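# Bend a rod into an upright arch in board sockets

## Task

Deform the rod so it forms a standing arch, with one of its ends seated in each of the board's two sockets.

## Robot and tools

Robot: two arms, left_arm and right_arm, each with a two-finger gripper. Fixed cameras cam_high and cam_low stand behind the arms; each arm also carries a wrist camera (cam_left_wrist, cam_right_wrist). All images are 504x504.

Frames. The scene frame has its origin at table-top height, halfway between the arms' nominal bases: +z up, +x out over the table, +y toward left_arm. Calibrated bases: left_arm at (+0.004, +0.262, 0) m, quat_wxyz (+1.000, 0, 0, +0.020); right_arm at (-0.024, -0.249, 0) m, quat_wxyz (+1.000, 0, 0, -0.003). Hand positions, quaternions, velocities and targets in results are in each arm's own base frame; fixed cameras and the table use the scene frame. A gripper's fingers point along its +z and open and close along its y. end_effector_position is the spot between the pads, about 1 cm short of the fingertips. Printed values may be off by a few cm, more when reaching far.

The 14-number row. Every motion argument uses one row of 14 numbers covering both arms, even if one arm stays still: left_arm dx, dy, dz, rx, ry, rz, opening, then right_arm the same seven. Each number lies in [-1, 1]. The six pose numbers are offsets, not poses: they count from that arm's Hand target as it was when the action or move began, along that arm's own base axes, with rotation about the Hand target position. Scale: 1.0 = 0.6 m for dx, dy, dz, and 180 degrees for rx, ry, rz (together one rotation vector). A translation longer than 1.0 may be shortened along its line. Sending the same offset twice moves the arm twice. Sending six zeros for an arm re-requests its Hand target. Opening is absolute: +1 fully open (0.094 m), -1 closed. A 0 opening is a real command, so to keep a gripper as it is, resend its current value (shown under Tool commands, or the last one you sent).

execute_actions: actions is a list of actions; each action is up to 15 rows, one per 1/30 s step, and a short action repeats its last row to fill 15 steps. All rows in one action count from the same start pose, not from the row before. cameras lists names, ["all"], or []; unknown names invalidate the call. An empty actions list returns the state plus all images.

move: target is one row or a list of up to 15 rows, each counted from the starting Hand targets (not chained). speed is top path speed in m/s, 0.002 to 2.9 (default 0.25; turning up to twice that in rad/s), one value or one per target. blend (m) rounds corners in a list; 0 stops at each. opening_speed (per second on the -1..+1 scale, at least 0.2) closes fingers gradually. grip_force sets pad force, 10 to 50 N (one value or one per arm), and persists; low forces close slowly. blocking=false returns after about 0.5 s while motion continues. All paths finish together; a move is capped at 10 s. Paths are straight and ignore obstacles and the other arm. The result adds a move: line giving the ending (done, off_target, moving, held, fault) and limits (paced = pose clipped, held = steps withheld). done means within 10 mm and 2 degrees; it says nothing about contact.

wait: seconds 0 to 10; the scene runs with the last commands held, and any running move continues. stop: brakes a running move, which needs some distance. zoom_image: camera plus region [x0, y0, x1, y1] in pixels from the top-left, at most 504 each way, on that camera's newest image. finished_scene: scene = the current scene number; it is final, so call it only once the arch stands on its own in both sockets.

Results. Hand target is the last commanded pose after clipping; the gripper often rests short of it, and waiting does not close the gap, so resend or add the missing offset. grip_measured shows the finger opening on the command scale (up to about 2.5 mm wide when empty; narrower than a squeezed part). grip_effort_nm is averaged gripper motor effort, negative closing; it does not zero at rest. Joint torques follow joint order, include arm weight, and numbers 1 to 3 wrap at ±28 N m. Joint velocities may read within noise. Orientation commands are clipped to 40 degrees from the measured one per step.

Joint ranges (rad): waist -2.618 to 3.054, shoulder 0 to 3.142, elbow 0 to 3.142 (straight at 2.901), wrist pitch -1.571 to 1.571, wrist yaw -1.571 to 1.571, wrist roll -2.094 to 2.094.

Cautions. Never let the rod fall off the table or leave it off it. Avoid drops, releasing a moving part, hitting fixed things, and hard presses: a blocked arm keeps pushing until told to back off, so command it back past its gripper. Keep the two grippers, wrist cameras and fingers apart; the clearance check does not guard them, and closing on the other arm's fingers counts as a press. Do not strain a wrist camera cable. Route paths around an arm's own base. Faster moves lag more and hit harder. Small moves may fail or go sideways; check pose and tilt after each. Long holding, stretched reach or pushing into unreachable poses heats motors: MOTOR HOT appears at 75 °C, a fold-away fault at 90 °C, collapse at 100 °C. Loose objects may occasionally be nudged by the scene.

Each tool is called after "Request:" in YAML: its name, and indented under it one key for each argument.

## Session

Request:
execute_actions:
  actions: []

Request:
zoom_image:
  camera: "cam_high"
  region: [130, 180, 330, 460]

Scene clock: 0.00 s.
left_arm: end_effector_position=(+0.3938, +0.0227, +0.0755) grip_measured=+1.000 grip_effort_nm=n/a end_effector_quat_wxyz=(+0.560, -0.043, +0.827, -0.003) | right_arm: end_effector_position=(+0.4020, +0.0073, +0.1011) grip_measured=+1.000 grip_effort_nm=n/a end_effector_quat_wxyz=(+0.585, +0.001, +0.811, +0.020)
Joint positions: left_arm=[0.065 1.585 0.365 0.838 0.017 -0.049 0.094] | right_arm=[0.008 1.536 0.391 0.825 -0.024 0.026 0.094]
Joint velocities: within noise
Joint torques (N m): no reading
Heat: left arm: 34 °C; right arm: 32 °C.
Hand target: left_arm +0.3979, +0.0231, +0.0852; +0.572, -0.042, +0.819, -0.002 | right_arm +0.4030, +0.0073, +0.1034; +0.587, +0.001, +0.809, +0.020
Tool commands: left_gripper/opening=+1.0 right_gripper/opening=+1.0

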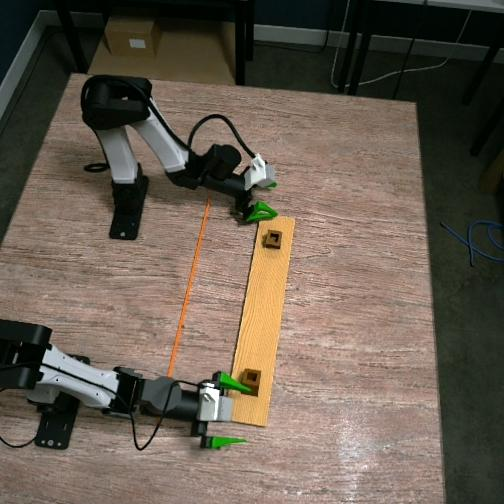

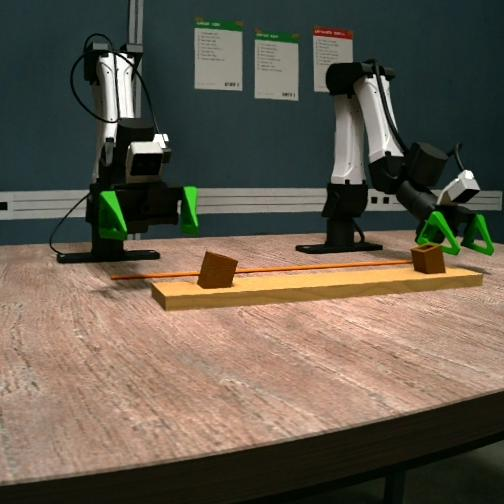

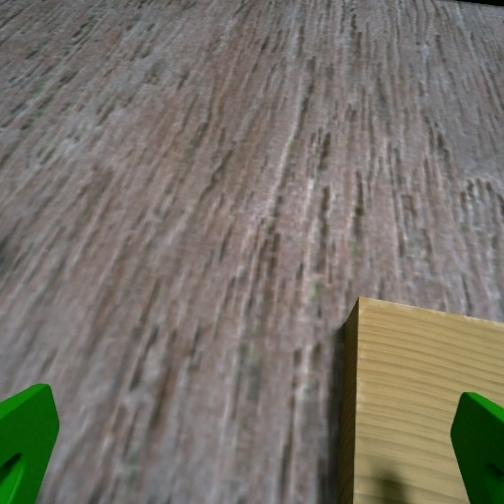

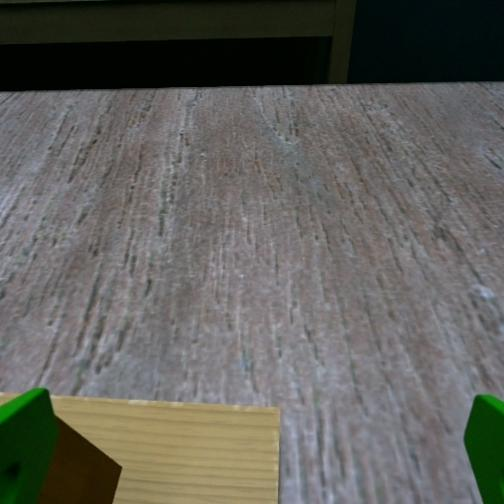

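Scaled by 1.800 from the camera's 504x504 image, which has a finer 720x720 frame.

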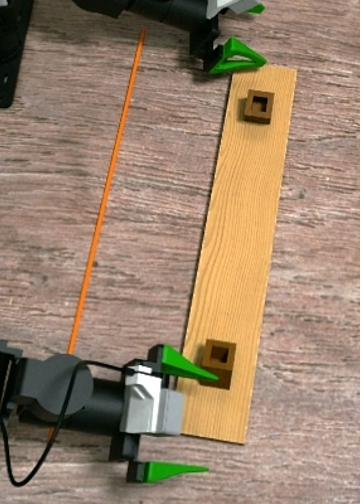

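Request:
move:
  target: [-0.25,-0.155,0.13,-0.296,0.298,0.404,0.5,-0.255,0.0,0.1,0.299,0.32,-0.426,0.5]
  cameras: ["cam_left_wrist","cam_right_wrist","cam_high"]

Scene clock: 9.13 s.
left_arm: end_effector_position=(+0.2480, -0.0714, +0.1591) grip_measured=+0.501 grip_effort_nm=-0.05 end_effector_quat_wxyz=(-0.006, +0.697, -0.717, +0.003) | right_arm: end_effector_position=(+0.2466, +0.0073, +0.1603) grip_measured=+0.502 grip_effort_nm=-0.13 end_effector_quat_wxyz=(+0.006, +0.700, +0.715, -0.001)
Joint positions: left_arm=[-0.285 1.514 1.393 -1.439 -0.008 -1.829 0.071] | right_arm=[0.036 1.476 1.363 -1.452 0.009 1.586 0.071]
Joint torques (N m): left_arm=[1.2 -3.78 7.91 0.01 0.2 -0.25] | right_arm=[-0.4 -3.95 9.57 0.27 0.05 0.17]
Heat: left arm: 34 °C; right arm: 33 °C.
Hand target: left_arm +0.2479, -0.0700, +0.1632; -0.001, +0.707, -0.707, +0.000 | right_arm +0.2500, +0.0072, +0.1634; +0.001, +0.706, +0.708, +0.000
Off the commanded pose: left_arm 0.004 m, 2 deg | right_arm 0.005 m, 1 deg.
move: done
Images, in order (width x height): cam_high 504x504, cam_left_wrist 504x504, cam_right_wrist 504x504.

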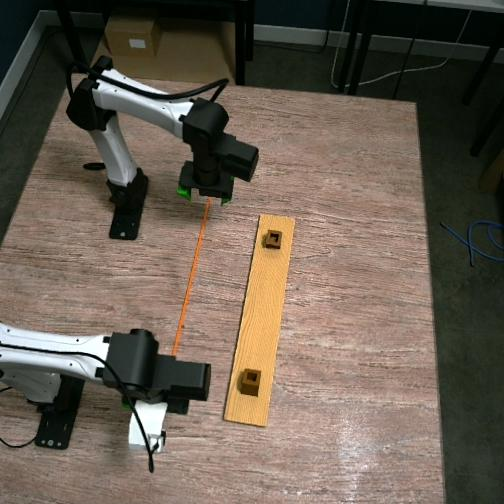

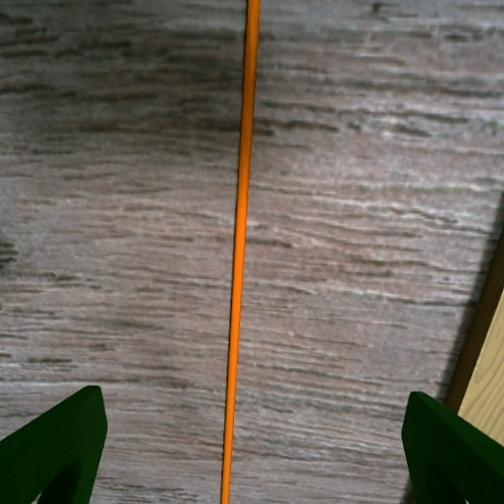

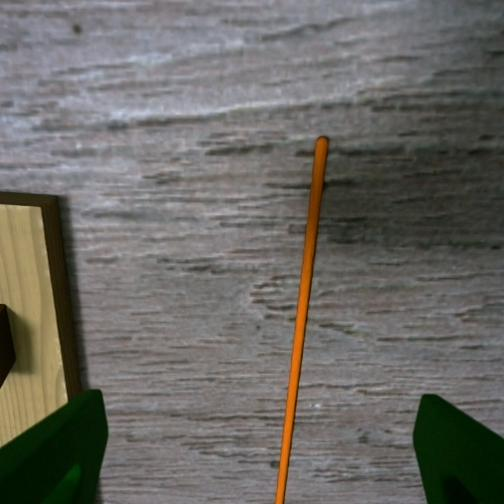

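Request:
move:
  target:
    - [0.005,0.133,-0.05,0,0,0,0.2,0,0,0,0,0,0,0.5]
    - [0.005,0.133,-0.2,0,0,0,0.2,0,0,0,0,0,0,0.5]
  speed: 0.18
  blend: [0.03,0]
  cameras: ["cam_left_wrist","cam_high"]

Scene clock: 14.37 s.
left_arm: end_effector_position=(+0.2524, +0.0079, +0.0452) grip_measured=+0.201 grip_effort_nm=-0.05 end_effector_quat_wxyz=(-0.005, +0.707, -0.707, +0.002) | right_arm: end_effector_position=(+0.2465, +0.0075, +0.1603) grip_measured=+0.502 grip_effort_nm=-0.13 end_effector_quat_wxyz=(+0.005, +0.700, +0.714, -0.001)
Joint positions: left_arm=[0.029 1.541 0.961 -0.98 -0.004 -1.542 0.056] | right_arm=[0.036 1.476 1.363 -1.452 0.009 1.586 0.071]
Joint torques (N m): left_arm=[1.26 -4.07 5.24 0.3 0.16 0.06] | right_arm=[-0.42 -3.95 9.57 0.19 0.05 0.15]
Heat: left arm: 35 °C; right arm: 34 °C.
Hand target: left_arm +0.2510, +0.0098, +0.0433; -0.001, +0.707, -0.707, +0.000 | right_arm +0.2501, +0.0073, +0.1634; +0.001, +0.706, +0.708, +0.000
Off the commanded pose: left_arm 0.003 m, 1 deg | right_arm 0.005 m, 1 deg.
move: done
Images, in order (width x height): cam_high 504x504, cam_left_wrist 504x504.

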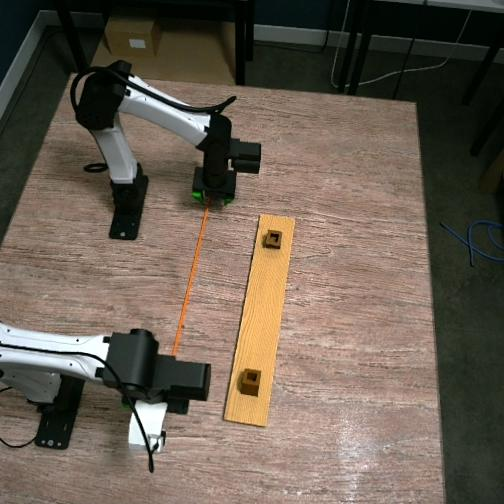

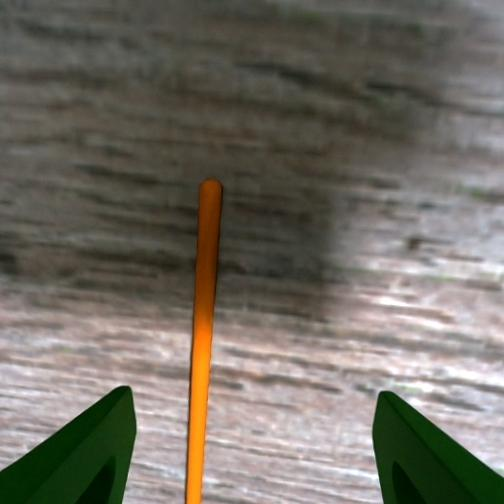

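Request:
move:
  target:
    - [-0.024,0,0,0,0,0,0.2,0,0,0,0,0,0,0.5]
    - [-0.024,0,-0.06,0,0,0,0.0,0,0,0,0,0,0,0.5]
    - [-0.024,0,-0.06,0,0,0,-1,0,0,0,0,0,0,0.5]
  speed: 0.1
  opening_speed: 1.0
  cameras: ["cam_left_wrist","cam_right_wrist"]

Scene clock: 19.70 s.
left_arm: end_effector_position=(+0.2400, +0.0083, +0.0109) grip_measured=-0.919 grip_effort_nm=-0.99 end_effector_quat_wxyz=(-0.008, +0.707, -0.707, +0.005) | right_arm: end_effector_position=(+0.2465, +0.0075, +0.1603) grip_measured=+0.502 grip_effort_nm=-0.14 end_effector_quat_wxyz=(+0.005, +0.700, +0.714, -0.001)
Joint positions: left_arm=[0.032 1.544 0.815 -0.823 -0.004 -1.538 0.004] | right_arm=[0.036 1.476 1.363 -1.452 0.009 1.586 0.071]
Joint torques (N m): left_arm=[1.11 -3.44 4.66 0.31 0.17 0.05] | right_arm=[-0.4 -3.95 9.57 0.18 0.05 0.16]
Heat: left arm: 35 °C; right arm: 35 °C.
Hand target: left_arm +0.2366, +0.0098, +0.0072; -0.001, +0.707, -0.707, +0.000 | right_arm +0.2501, +0.0073, +0.1634; +0.001, +0.706, +0.708, +0.000
Off the commanded pose: left_arm 0.005 m, 1 deg | right_arm 0.005 m, 1 deg.
move: done
Images, in order (width x height): cam_left_wrist 504x504, cam_right_wrist 504x504.

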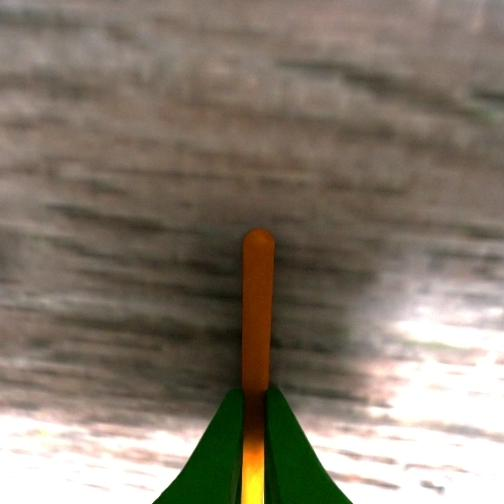

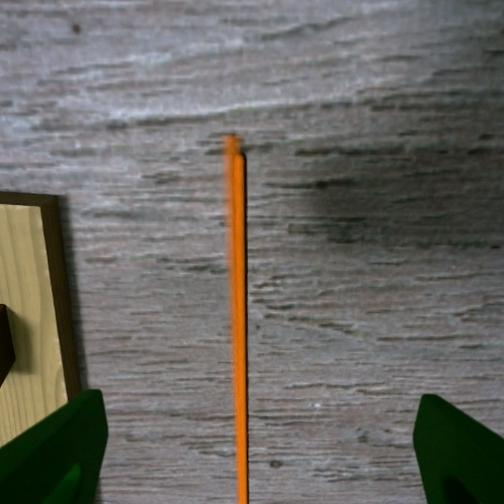

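Request:
move:
  target: [0.11,-0.02,0.25,0.08,0,0,-1,0.11,0,0,-0.03,0,0,0.5]
  speed: 0.12
  cameras: ["cam_low","cam_right_wrist"]

Scene clock: 22.80 s.
left_arm: end_effector_position=(+0.3027, -0.0030, +0.1529) grip_measured=-0.920 grip_effort_nm=-1.00 end_effector_quat_wxyz=(-0.085, +0.699, -0.706, -0.080) | right_arm: end_effector_position=(+0.3124, +0.0062, +0.1627) grip_measured=+0.502 grip_effort_nm=-0.13 end_effector_quat_wxyz=(+0.033, +0.704, +0.709, -0.027)
Joint positions: left_arm=[-0.143 1.704 1.547 -1.44 -0.233 -1.707 0.004] | right_arm=[0.068 1.729 1.631 -1.47 0.086 1.632 0.071]
Joint torques (N m): left_arm=[-0.21 -5.45 7.84 -0.04 -0.17 -0.25] | right_arm=[0.8 -6.43 9.52 0.18 0.25 0.16]
Heat: left arm: 35 °C; right arm: 36 °C.
Hand target: left_arm +0.3026, -0.0021, +0.1573; -0.090, +0.701, -0.701, -0.089 | right_arm +0.3160, +0.0073, +0.1635; +0.034, +0.705, +0.707, -0.033
Off the commanded pose: left_arm 0.004 m, 1 deg | right_arm 0.004 m, 1 deg.
move: done
Images, in order (width x height): cam_low 504x504, cam_right_wrist 504x504.

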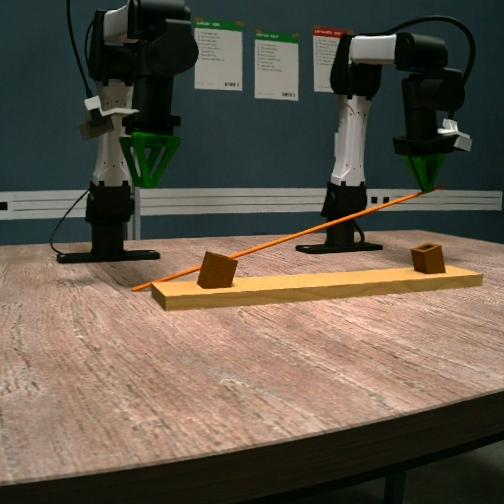

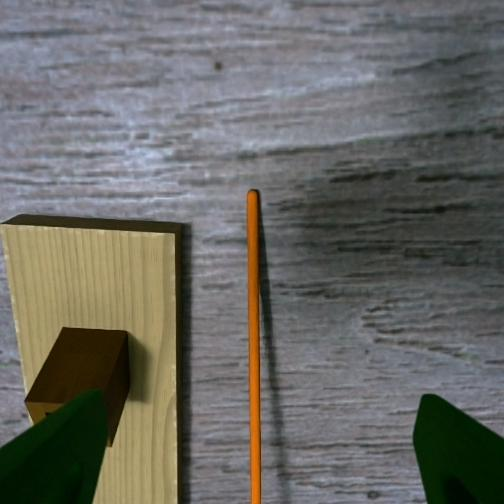

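Request:
move:
  target:
    - [0,0,0,0,0,0,-1,0.0,0.055,-0.15,-0.01,0,0,0.1]
    - [0,0,0,0,0,0,-1,0.0,0.055,-0.24,-0.01,0,0,0]
  speed: 0.13
  blend: [0.02,0]
  cameras: ["cam_low","cam_right_wrist"]

Request:
zoom_image:
  camera: "cam_low"
  region: [90, 180, 260, 310]

Scene clock: 27.10 s.
left_arm: end_effector_position=(+0.3026, -0.0030, +0.1529) grip_measured=-0.920 grip_effort_nm=-1.01 end_effector_quat_wxyz=(-0.085, +0.699, -0.705, -0.080) | right_arm: end_effector_position=(+0.3185, +0.0402, +0.0286) grip_measured=+0.002 grip_effort_nm=-0.13 end_effector_quat_wxyz=(+0.046, +0.704, +0.708, -0.034)
Joint positions: left_arm=[-0.143 1.704 1.547 -1.441 -0.233 -1.708 0.004] | right_arm=[0.188 1.828 1.208 -0.955 0.115 1.753 0.047]
Joint torques (N m): left_arm=[-0.25 -5.44 7.79 -0.05 -0.17 -0.26] | right_arm=[0.72 -7.35 5.27 0.44 0.28 0.15]
Heat: left arm: 36 °C; right arm: 36 °C.
Hand target: left_arm +0.3026, -0.0021, +0.1572; -0.089, +0.701, -0.701, -0.089 | right_arm +0.3161, +0.0402, +0.0194; +0.045, +0.705, +0.706, -0.044
Off the commanded pose: left_arm 0.004 m, 1 deg | right_arm 0.009 m, 1 deg.
move: done
Images, in order (width x height): cam_low 504x504, cam_right_wrist 504x504.

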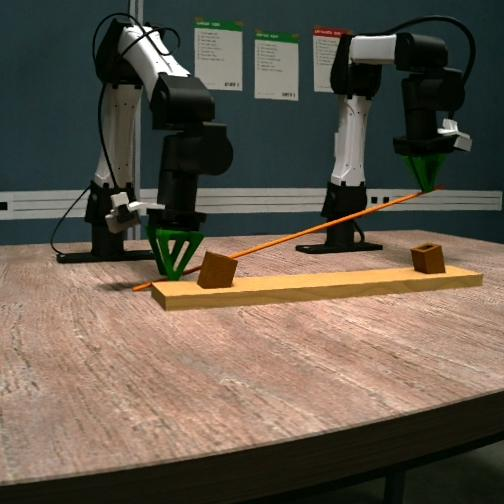

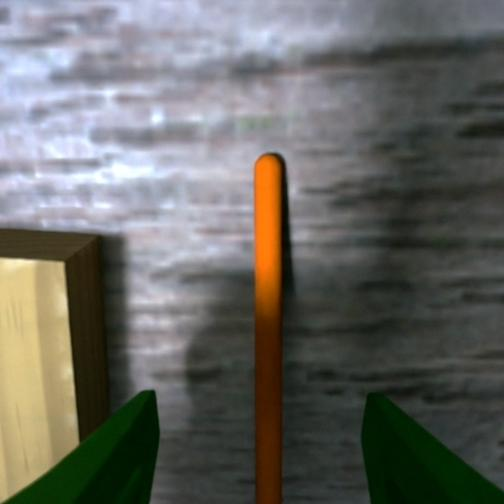

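Scaled by 2.965 from the camera's 504x504 image, which has a finer 720x720 frame.

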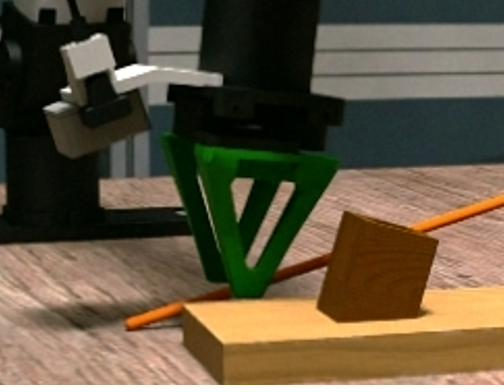

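Request:
move:
  target:
    - [0,0,0,0,0,0,-1,-0.003,0,-0.02,0,0,0,0]
    - [0,0,0,0,0,0,-1,-0.003,0,-0.02,0,0,0,-1]
  speed: 0.06
  opening_speed: 1.0
  cameras: ["cam_low","cam_right_wrist"]

Request:
zoom_image:
  camera: "cam_low"
  region: [90, 180, 260, 310]

Scene clock: 30.97 s.
left_arm: end_effector_position=(+0.3026, -0.0030, +0.1529) grip_measured=-0.920 grip_effort_nm=-1.00 end_effector_quat_wxyz=(-0.085, +0.699, -0.705, -0.080) | right_arm: end_effector_position=(+0.3182, +0.0401, +0.0181) grip_measured=-0.887 grip_effort_nm=-1.04 end_effector_quat_wxyz=(+0.048, +0.704, +0.708, -0.032)
Joint positions: left_arm=[-0.143 1.704 1.547 -1.441 -0.233 -1.708 0.004] | right_arm=[0.188 1.838 1.176 -0.908 0.115 1.754 0.005]
Joint torques (N m): left_arm=[-0.23 -5.44 7.83 -0.04 -0.16 -0.25] | right_arm=[0.8 -7.05 4.94 0.44 0.27 0.15]
Heat: left arm: 36 °C; right arm: 36 °C.
Hand target: left_arm +0.3026, -0.0021, +0.1572; -0.089, +0.701, -0.702, -0.089 | right_arm +0.3142, +0.0402, +0.0075; +0.045, +0.705, +0.706, -0.044
Off the commanded pose: left_arm 0.004 m, 1 deg | right_arm 0.011 m, 1 deg.
move: off_target (right_arm); target 2's new opening was sent with right_arm's hand 0.011 m and 1 deg from that target
Images, in order (width x height): cam_low 504x504, cam_right_wrist 504x504.

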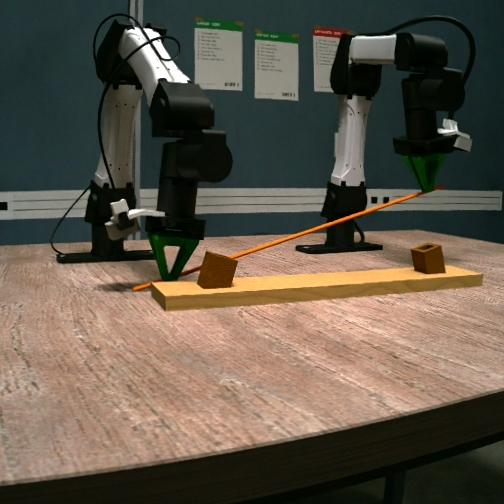

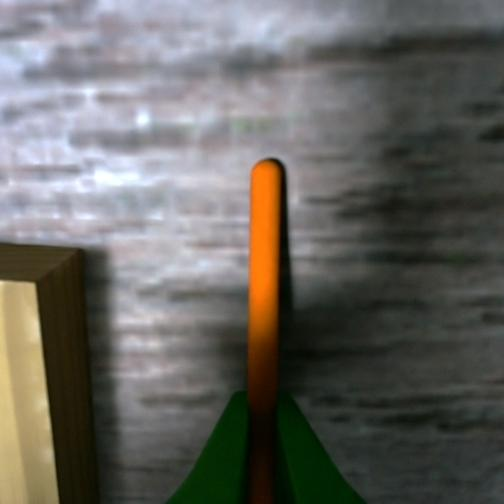

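Scaled by 2.965 from the camera's 504x504 image, which has a finer 720x720 frame.

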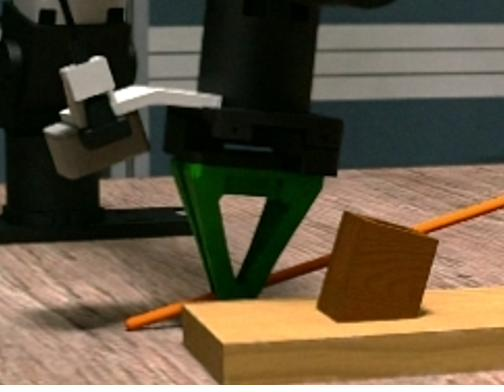

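Request:
move:
  target: [0.02,0.022,-0.225,-0.139,0,0,-1,0.02,0,0.19,-0.139,0,0,-1]
  speed: 0.12
  cameras: ["cam_low","cam_left_wrist"]

Scene clock: 35.33 s.
left_arm: end_effector_position=(+0.3158, +0.0100, +0.0246) grip_measured=-0.920 grip_effort_nm=-1.01 end_effector_quat_wxyz=(+0.060, +0.703, -0.705, +0.065) | right_arm: end_effector_position=(+0.3227, +0.0380, +0.1220) grip_measured=-0.887 grip_effort_nm=-1.04 end_effector_quat_wxyz=(+0.195, +0.679, +0.682, -0.190)
Joint positions: left_arm=[0.128 1.825 1.181 -0.942 0.175 -1.439 0.004] | right_arm=[0.382 1.922 1.607 -1.474 0.511 2.005 0.005]
Joint torques (N m): left_arm=[1.09 -6.32 5.05 0.26 0.31 0.01] | right_arm=[0.65 -7.84 9.1 -0.28 0.45 0.17]
Heat: left arm: 36 °C; right arm: 37 °C.
Hand target: left_arm +0.3146, +0.0111, +0.0223; +0.064, +0.704, -0.704, +0.065 | right_arm +0.3262, +0.0402, +0.1215; +0.197, +0.679, +0.680, -0.196
Off the commanded pose: left_arm 0.003 m, 1 deg | right_arm 0.004 m, 1 deg.
move: done
Images, in order (width x height): cam_low 504x504, cam_left_wrist 504x504.

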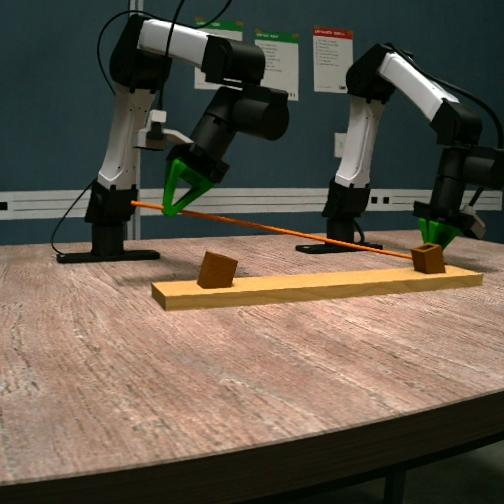

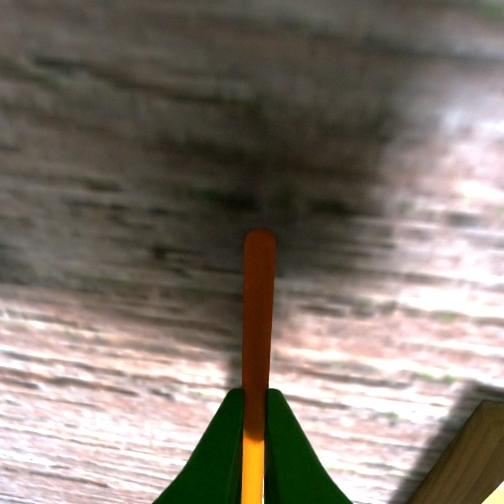

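Request:
move:
  target:
    - [0,0,-0.01,0,0,0,-1,0,0,-0.01,0,0,0,-1]
    - [0,0,-0.01,0,0,0,-0.2,0,0,-0.01,0,0,0,-1]
    - [0,-0.047,-0.003,0.128,0,0,-0.2,0,0,-0.01,0,0,0,-1]
  speed: 0.1
  opening_speed: 1.0
  cameras: ["cam_low","cam_left_wrist"]

Request:
zoom_image:
  camera: "cam_low"
  region: [334, 170, 504, 300]

Scene clock: 41.93 s.
left_arm: end_effector_position=(+0.3125, -0.0183, +0.0178) grip_measured=-0.202 grip_effort_nm=0.10 end_effector_quat_wxyz=(-0.072, +0.700, -0.707, -0.067) | right_arm: end_effector_position=(+0.3227, +0.0379, +0.1221) grip_measured=-0.887 grip_effort_nm=-1.04 end_effector_quat_wxyz=(+0.195, +0.679, +0.682, -0.190)
Joint positions: left_arm=[-0.166 1.832 1.158 -0.921 -0.195 -1.729 0.038] | right_arm=[0.382 1.922 1.607 -1.474 0.511 2.006 0.005]
Joint torques (N m): left_arm=[-0.17 -5.72 7.49 -0.02 -0.16 -0.24] | right_arm=[0.65 -7.61 7.17 -0.04 0.46 0.15]
Heat: left arm: 36 °C; right arm: 37 °C.
Hand target: left_arm +0.3146, -0.0171, +0.0204; -0.077, +0.703, -0.703, -0.077 | right_arm +0.3262, +0.0402, +0.1155; +0.197, +0.678, +0.680, -0.196
Off the commanded pose: left_arm 0.004 m, 1 deg | right_arm 0.008 m, 1 deg.
move: done
Images, in order (width x height): cam_low 504x504, cam_left_wrist 504x504.

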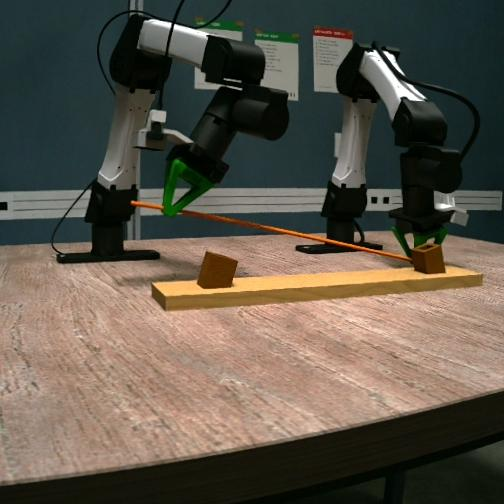

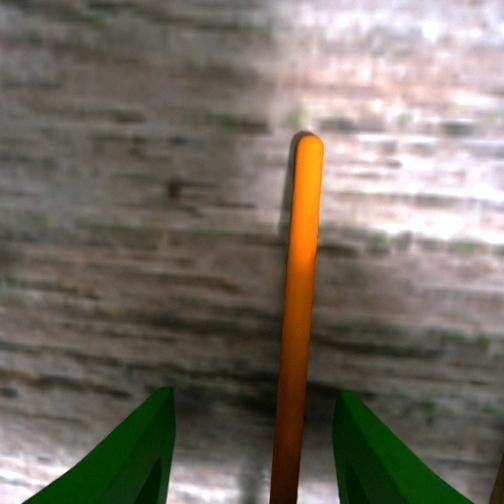

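Scaled by 2.965 from the camera's 504x504 image, which has a finer 720x720 frame.

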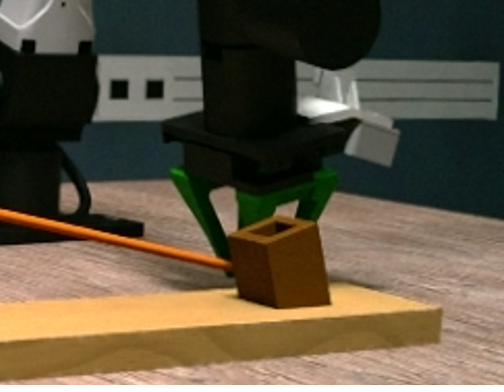

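Request:
move:
  target:
    - [0.013,0,-0.014,0,0,0,-0.2,0,0,0,0,0,0,-1]
    - [0.013,0,-0.014,0,0,0,-1,0,0,0,0,0,0,-1]
  speed: 0.06
  opening_speed: 1.0
  cameras: ["cam_low","cam_left_wrist"]

Request:
zoom_image:
  camera: "cam_low"
  region: [334, 170, 504, 300]

Scene clock: 44.90 s.
left_arm: end_effector_position=(+0.3167, -0.0185, +0.0109) grip_measured=-0.902 grip_effort_nm=-0.99 end_effector_quat_wxyz=(-0.069, +0.700, -0.707, -0.074) | right_arm: end_effector_position=(+0.3227, +0.0379, +0.1221) grip_measured=-0.887 grip_effort_nm=-1.04 end_effector_quat_wxyz=(+0.195, +0.679, +0.681, -0.190)
Joint positions: left_arm=[-0.166 1.872 1.179 -0.918 -0.198 -1.73 0.005] | right_arm=[0.382 1.922 1.607 -1.474 0.511 2.007 0.005]
Joint torques (N m): left_arm=[0.23 -5.93 7.05 0.17 -0.14 -0.19] | right_arm=[0.65 -7.61 7.17 -0.04 0.46 0.14]
Heat: left arm: 36 °C; right arm: 38 °C.
Hand target: left_arm +0.3224, -0.0171, +0.0121; -0.077, +0.703, -0.703, -0.077 | right_arm +0.3262, +0.0402, +0.1155; +0.197, +0.678, +0.680, -0.196
Off the commanded pose: left_arm 0.006 m, 1 deg | right_arm 0.008 m, 1 deg.
move: done
Images, in order (width x height): cam_low 504x504, cam_left_wrist 504x504.

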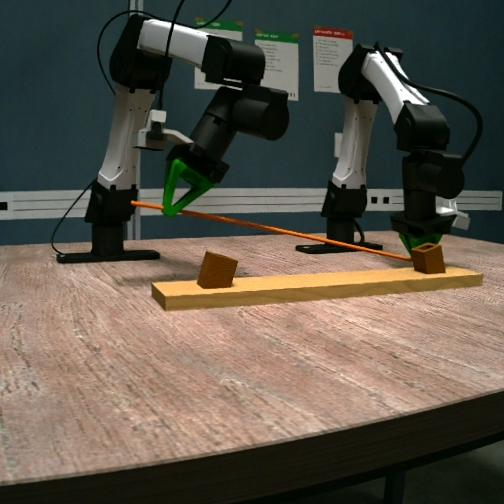

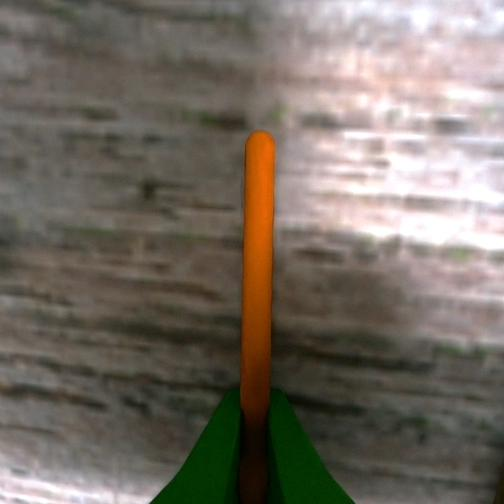

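Scaled by 2.965 from the camera's 504x504 image, which has a finer 720x720 frame.

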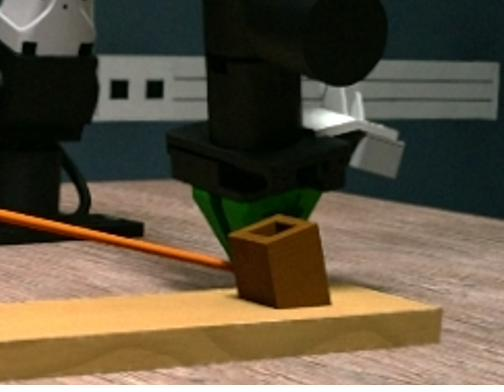

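Request:
move:
  target:
    - [0.01,-0.005,0.12,0.03,0,0,-1,0.01,-0.005,0.02,0.03,0,0,-1]
    - [0.138,-0.075,0.21,0.055,0,0,-1,0.14,-0.067,0.03,0.055,0,0,-1]
  speed: 0.12
  blend: [0.03,0]
  cameras: ["all"]

Scene clock: 54.10 s.
left_arm: end_effector_position=(+0.4113, -0.0603, +0.1346) grip_measured=-0.902 grip_effort_nm=-1.01 end_effector_quat_wxyz=(-0.156, +0.689, -0.701, -0.101) | right_arm: end_effector_position=(+0.4083, -0.0031, +0.1403) grip_measured=-0.887 grip_effort_nm=-1.04 end_effector_quat_wxyz=(+0.152, +0.697, +0.688, -0.132)
Joint positions: left_arm=[-0.299 2.169 2.083 -1.515 -0.373 -1.857 0.005] | right_arm=[0.161 2.144 2.057 -1.527 0.404 1.753 0.005]
Joint torques (N m): left_arm=[-0.54 -8.96 7.91 -0.3 -0.1 -0.32] | right_arm=[0.16 -9.72 9.29 0.1 0.19 -0.09]
Heat: left arm: 37 °C; right arm: 38 °C.
Hand target: left_arm +0.4053, -0.0621, +0.1381; -0.138, +0.694, -0.694, -0.137 | right_arm +0.4102, +0.0001, +0.1334; +0.137, +0.693, +0.695, -0.137
Off the commanded pose: left_arm 0.007 m, 5 deg | right_arm 0.008 m, 2 deg.
joint sent to its limit (left arm) — joint 4 (wrist pitch), lower limit. The joint targets are off in orientation, not in position.
move: off_target (left_arm)

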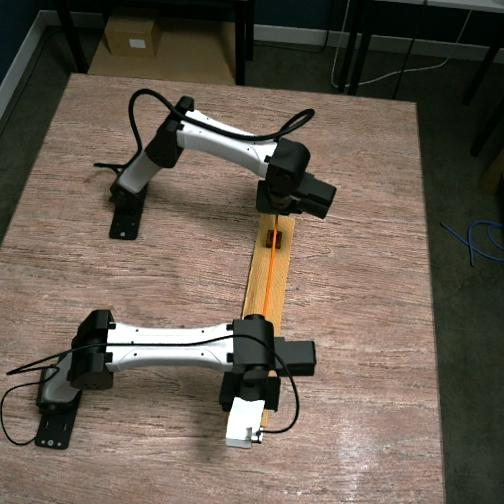

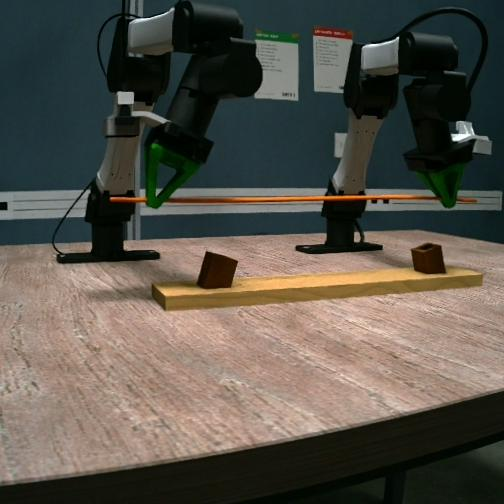

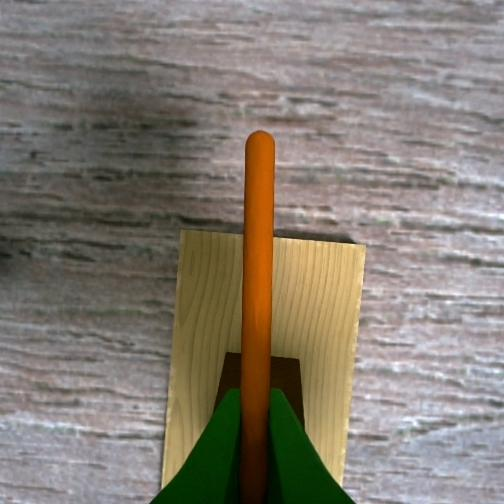

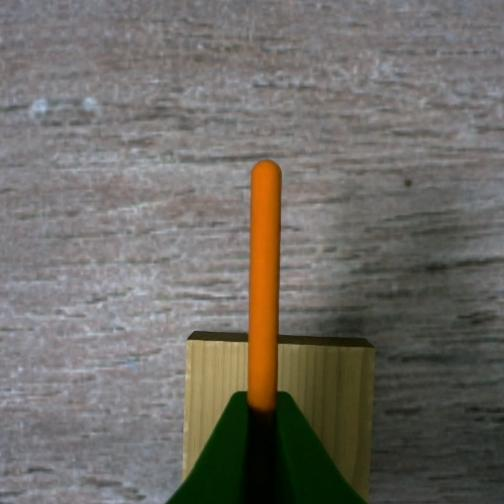

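Request:
move:
  target:
    - [0,-0.045,0.055,-0.222,0,0,-1,0,0.045,0.055,0.222,0,0,-1]
    - [0,-0.12,0.07,-0.417,0,0,-1,0,0.12,0.07,0.417,0,0,-1]
  speed: 0.12
  blend: [0.03,0]
  cameras: ["all"]

Scene clock: 62.13 s.
left_arm: end_effector_position=(+0.4120, -0.1175, +0.1481) grip_measured=-0.902 grip_effort_nm=-1.01 end_effector_quat_wxyz=(+0.292, +0.654, -0.642, +0.273) | right_arm: end_effector_position=(+0.4127, +0.0577, +0.1838) grip_measured=-0.887 grip_effort_nm=-1.04 end_effector_quat_wxyz=(-0.260, +0.649, +0.643, +0.314)
Joint positions: left_arm=[0.024 2.161 1.95 -1.412 0.822 -1.543 0.005] | right_arm=[-0.176 2.144 2.057 -1.569 -0.835 1.368 0.005]
Joint torques (N m): left_arm=[-0.66 -14.02 5.14 0.03 1.57 -0.09] | right_arm=[1.28 -9.35 4.88 -0.01 -1.03 -0.2]
Heat: left arm: 38 °C; right arm: 40 °C.
Hand target: left_arm +0.4053, -0.1341, +0.1800; +0.313, +0.634, -0.634, +0.314 | right_arm +0.4103, +0.0720, +0.1753; -0.313, +0.633, +0.634, +0.315
Off the commanded pose: left_arm 0.037 m, 6 deg | right_arm 0.017 m, 6 deg.
joint sent to its limit (right arm) — joint 4 (wrist pitch), lower limit. The joint targets still meet the commanded pose.
move: off_target (left_arm, right_arm)

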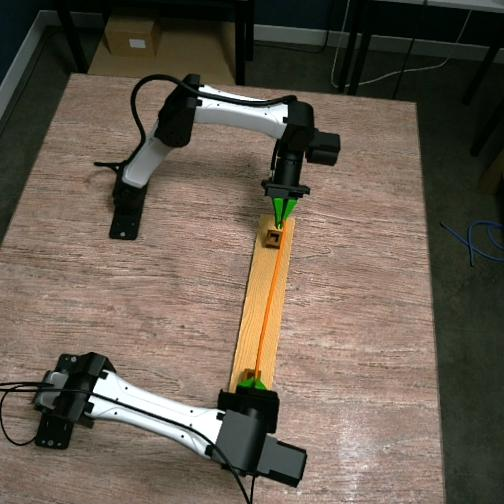

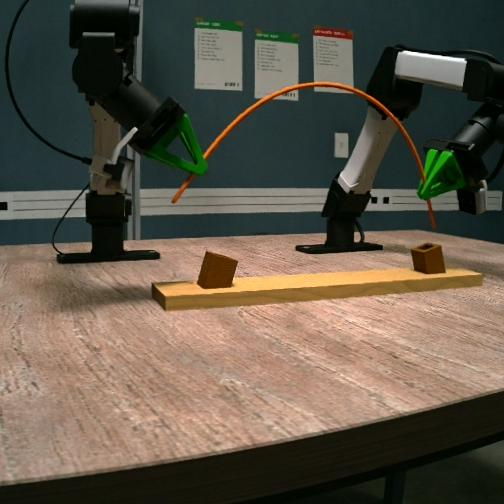

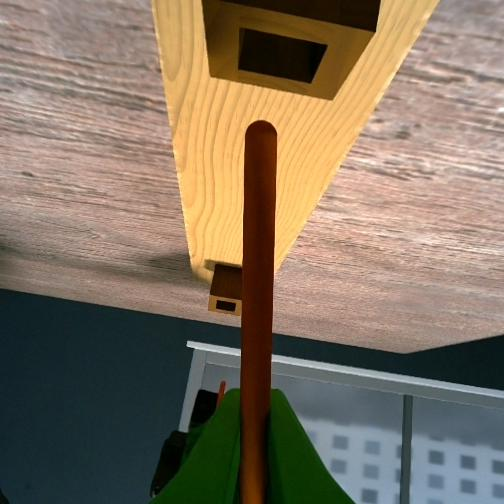

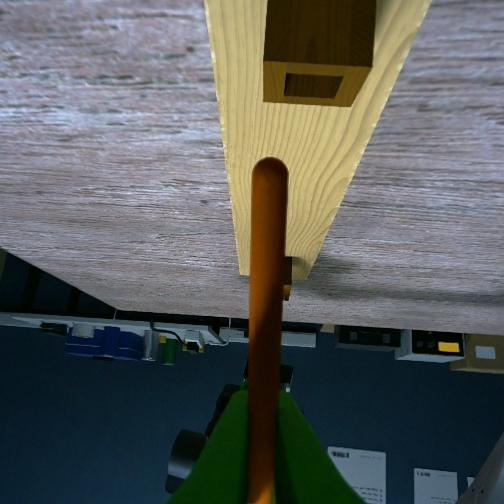

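Request:
move:
  target: [0.013,-0.02,-0.01,-0.02,0,0,-1,-0.02,0.02,-0.02,0.09,0,0,-1]
  speed: 0.1
  cameras: ["all"]

Scene clock: 71.50 s.
left_arm: end_effector_position=(+0.4219, -0.1249, +0.1535) grip_measured=-0.902 grip_effort_nm=-1.01 end_effector_quat_wxyz=(+0.297, +0.637, -0.639, +0.311) | right_arm: end_effector_position=(+0.3997, +0.0741, +0.1680) grip_measured=-0.887 grip_effort_nm=-1.04 end_effector_quat_wxyz=(-0.357, +0.599, +0.595, +0.399)
Joint positions: left_arm=[0.024 2.161 1.937 -1.349 0.889 -1.542 0.005] | right_arm=[-0.21 2.176 1.864 -1.569 -1.107 1.174 0.005]
Joint torques (N m): left_arm=[-1.91 -11.79 5.12 0.09 1.55 -0.36] | right_arm=[1.33 -10.13 4.77 -0.34 -0.92 -0.22]
Heat: left arm: 42 °C; right arm: 42 °C.
Hand target: left_arm +0.4130, -0.1461, +0.1740; +0.333, +0.624, -0.623, +0.333 | right_arm +0.3982, +0.0840, +0.1635; -0.399, +0.583, +0.583, +0.401
Off the commanded pose: left_arm 0.031 m, 5 deg | right_arm 0.011 m, 5 deg.
joint sent to its limit (right arm) — joint 4 (wrist pitch), lower limit. The joint targets still meet the commanded pose.
move: off_target (left_arm, right_arm)

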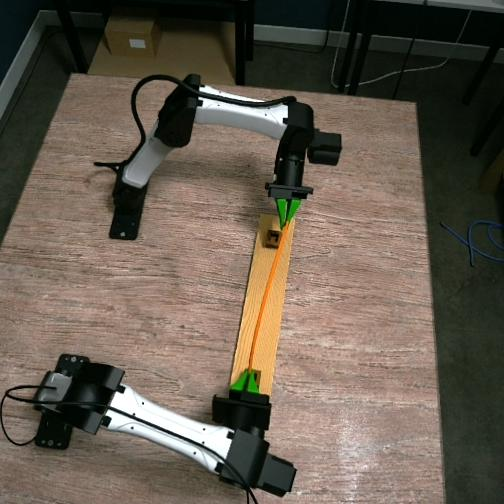

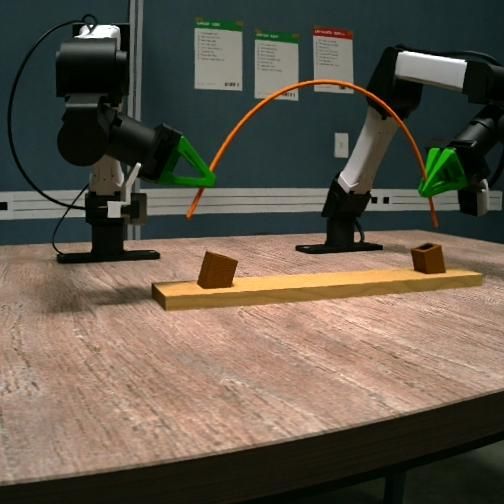

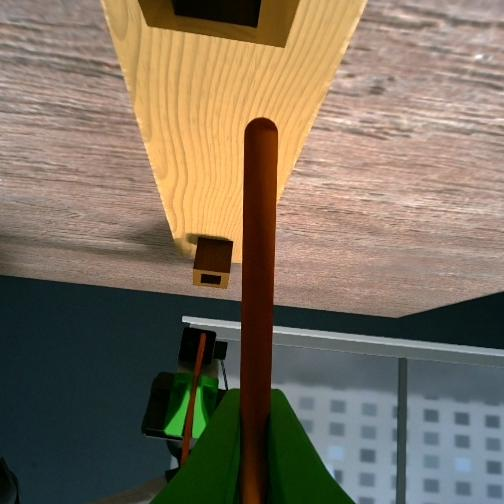

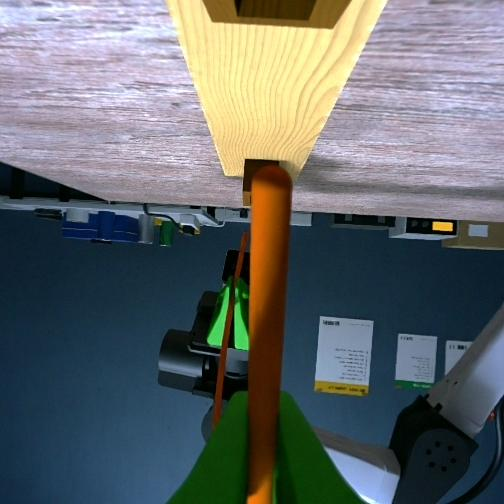

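Request:
move:
  target: [-0.018,0,-0.005,0,0,0,-1,0.0,0.045,-0.03,0.09,0,0,-1]
  speed: 0.1
  cameras: ["all"]

Scene clock: 75.60 s.
left_arm: end_effector_position=(+0.4120, -0.1262, +0.1419) grip_measured=-0.902 grip_effort_nm=-1.01 end_effector_quat_wxyz=(+0.308, +0.640, -0.634, +0.307) | right_arm: end_effector_position=(+0.4011, +0.0952, +0.1518) grip_measured=-0.887 grip_effort_nm=-1.04 end_effector_quat_wxyz=(-0.424, +0.553, +0.524, +0.489)
Joint positions: left_arm=[0.024 2.138 1.85 -1.311 0.899 -1.543 0.005] | right_arm=[-0.194 2.262 1.727 -1.572 -1.382 0.982 0.005]
Joint torques (N m): left_arm=[-1.88 -13.71 4.93 0.04 1.44 -0.32] | right_arm=[3.21 -10.44 4.49 -0.58 -0.82 -0.13]
Heat: left arm: 43 °C; right arm: 42 °C.
Hand target: left_arm +0.4022, -0.1461, +0.1710; +0.333, +0.624, -0.623, +0.333 | right_arm +0.3983, +0.1110, +0.1455; -0.477, +0.520, +0.521, +0.479
Off the commanded pose: left_arm 0.037 m, 5 deg | right_arm 0.017 m, 7 deg.
joint sent to its limit (right arm) — joint 4 (wrist pitch), lower limit. The joint targets are off in orientation, not in position.
move: off_target (left_arm, right_arm)

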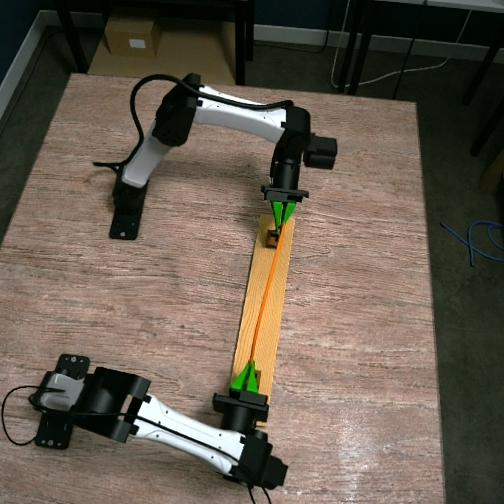

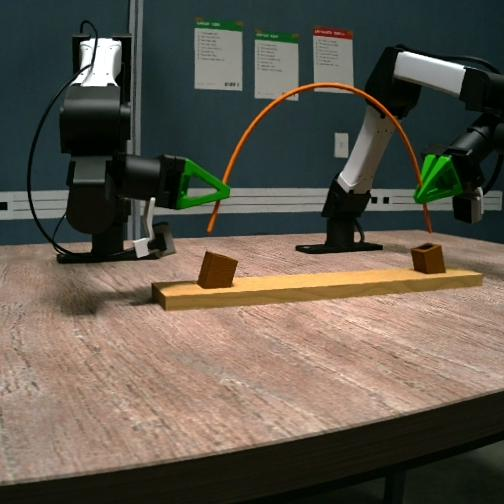

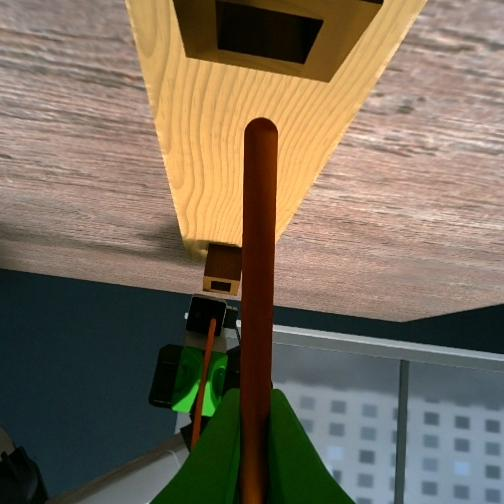

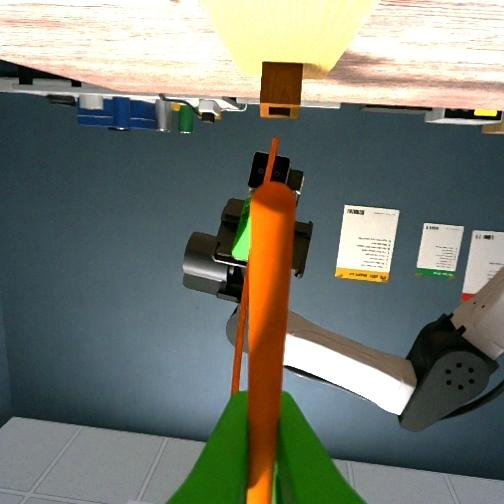

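Request:
move:
  target: [0.0,-0.02,-0.01,0,0,0,-1,-0.008,0.045,-0.0,0.0,0,0,-1]
  speed: 0.1
  cameras: ["all"]

Request:
zoom_image:
  camera: "cam_low"
  region: [120, 190, 290, 310]

Request:
zoom_image:
  camera: "cam_low"
  region: [334, 190, 504, 310]

Scene clock: 79.77 s.
left_arm: end_effector_position=(+0.4163, -0.1278, +0.1368) grip_measured=-0.902 grip_effort_nm=-1.00 end_effector_quat_wxyz=(+0.304, +0.648, -0.624, +0.314) | right_arm: end_effector_position=(+0.3982, +0.1207, +0.1543) grip_measured=-0.887 grip_effort_nm=-1.04 end_effector_quat_wxyz=(-0.447, +0.536, +0.525, +0.488)
Joint positions: left_arm=[0.022 2.125 1.807 -1.236 0.904 -1.594 0.005] | right_arm=[-0.132 2.273 1.727 -1.578 -1.424 0.978 0.005]
Joint torques (N m): left_arm=[-4.14 -13.59 4.98 0.09 1.41 -0.31] | right_arm=[3.59 -10.44 4.25 -0.53 -0.71 -0.17]
Heat: left arm: 44 °C; right arm: 43 °C.
Hand target: left_arm +0.4022, -0.1582, +0.1649; +0.333, +0.624, -0.623, +0.333 | right_arm +0.3935, +0.1381, +0.1455; -0.477, +0.520, +0.521, +0.479
Off the commanded pose: left_arm 0.044 m, 5 deg | right_arm 0.020 m, 4 deg.
joint sent to its limit (right arm) — joint 4 (wrist pitch), lower limit. The joint targets still meet the commanded pose.
move: off_target (left_arm, right_arm)

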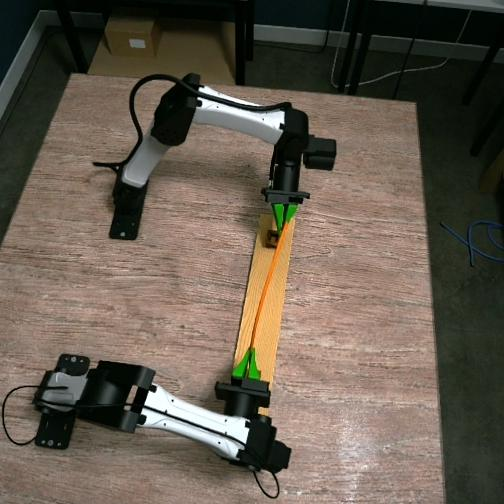

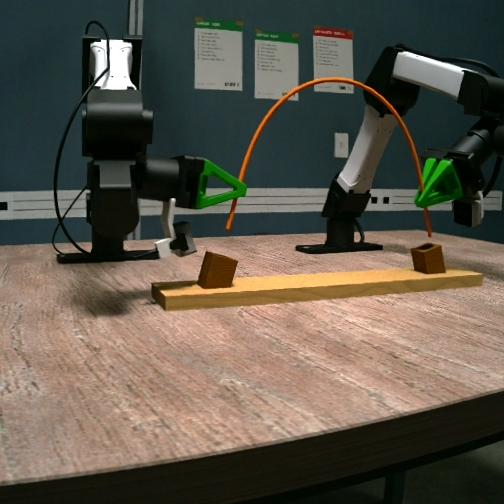

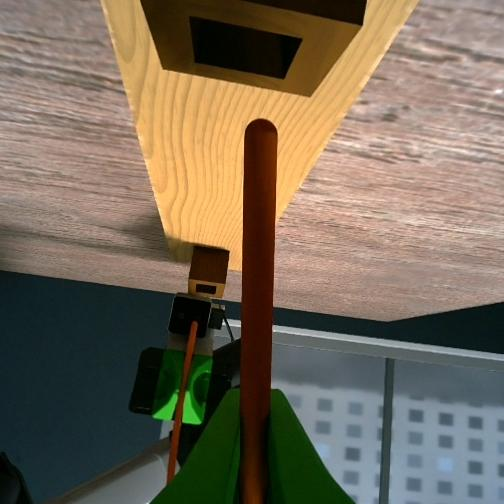

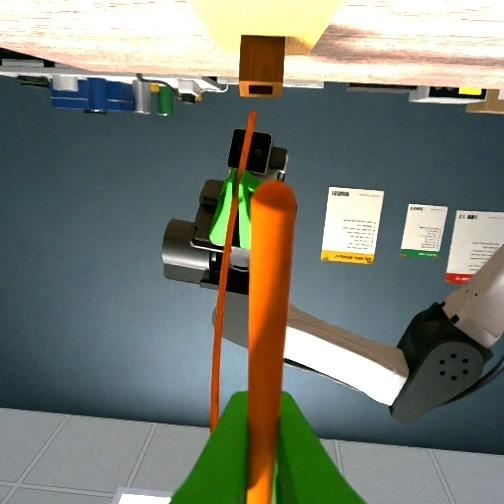

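Scaled by 2.965 from the camera's 504x504 image, which has a finer 720x720 frame.

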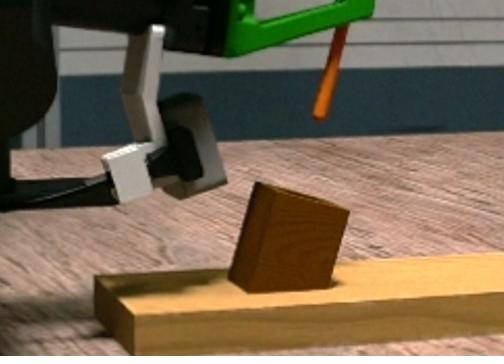

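Scaled by 2.965 from the camera's 504x504 image, which has a finer 720x720 frame.

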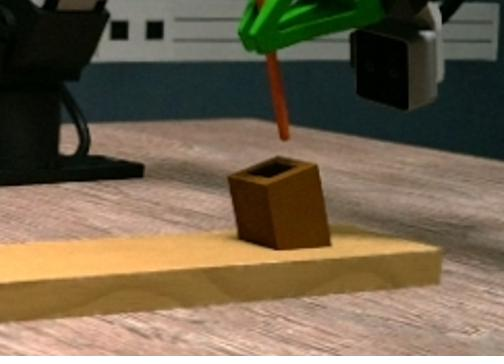

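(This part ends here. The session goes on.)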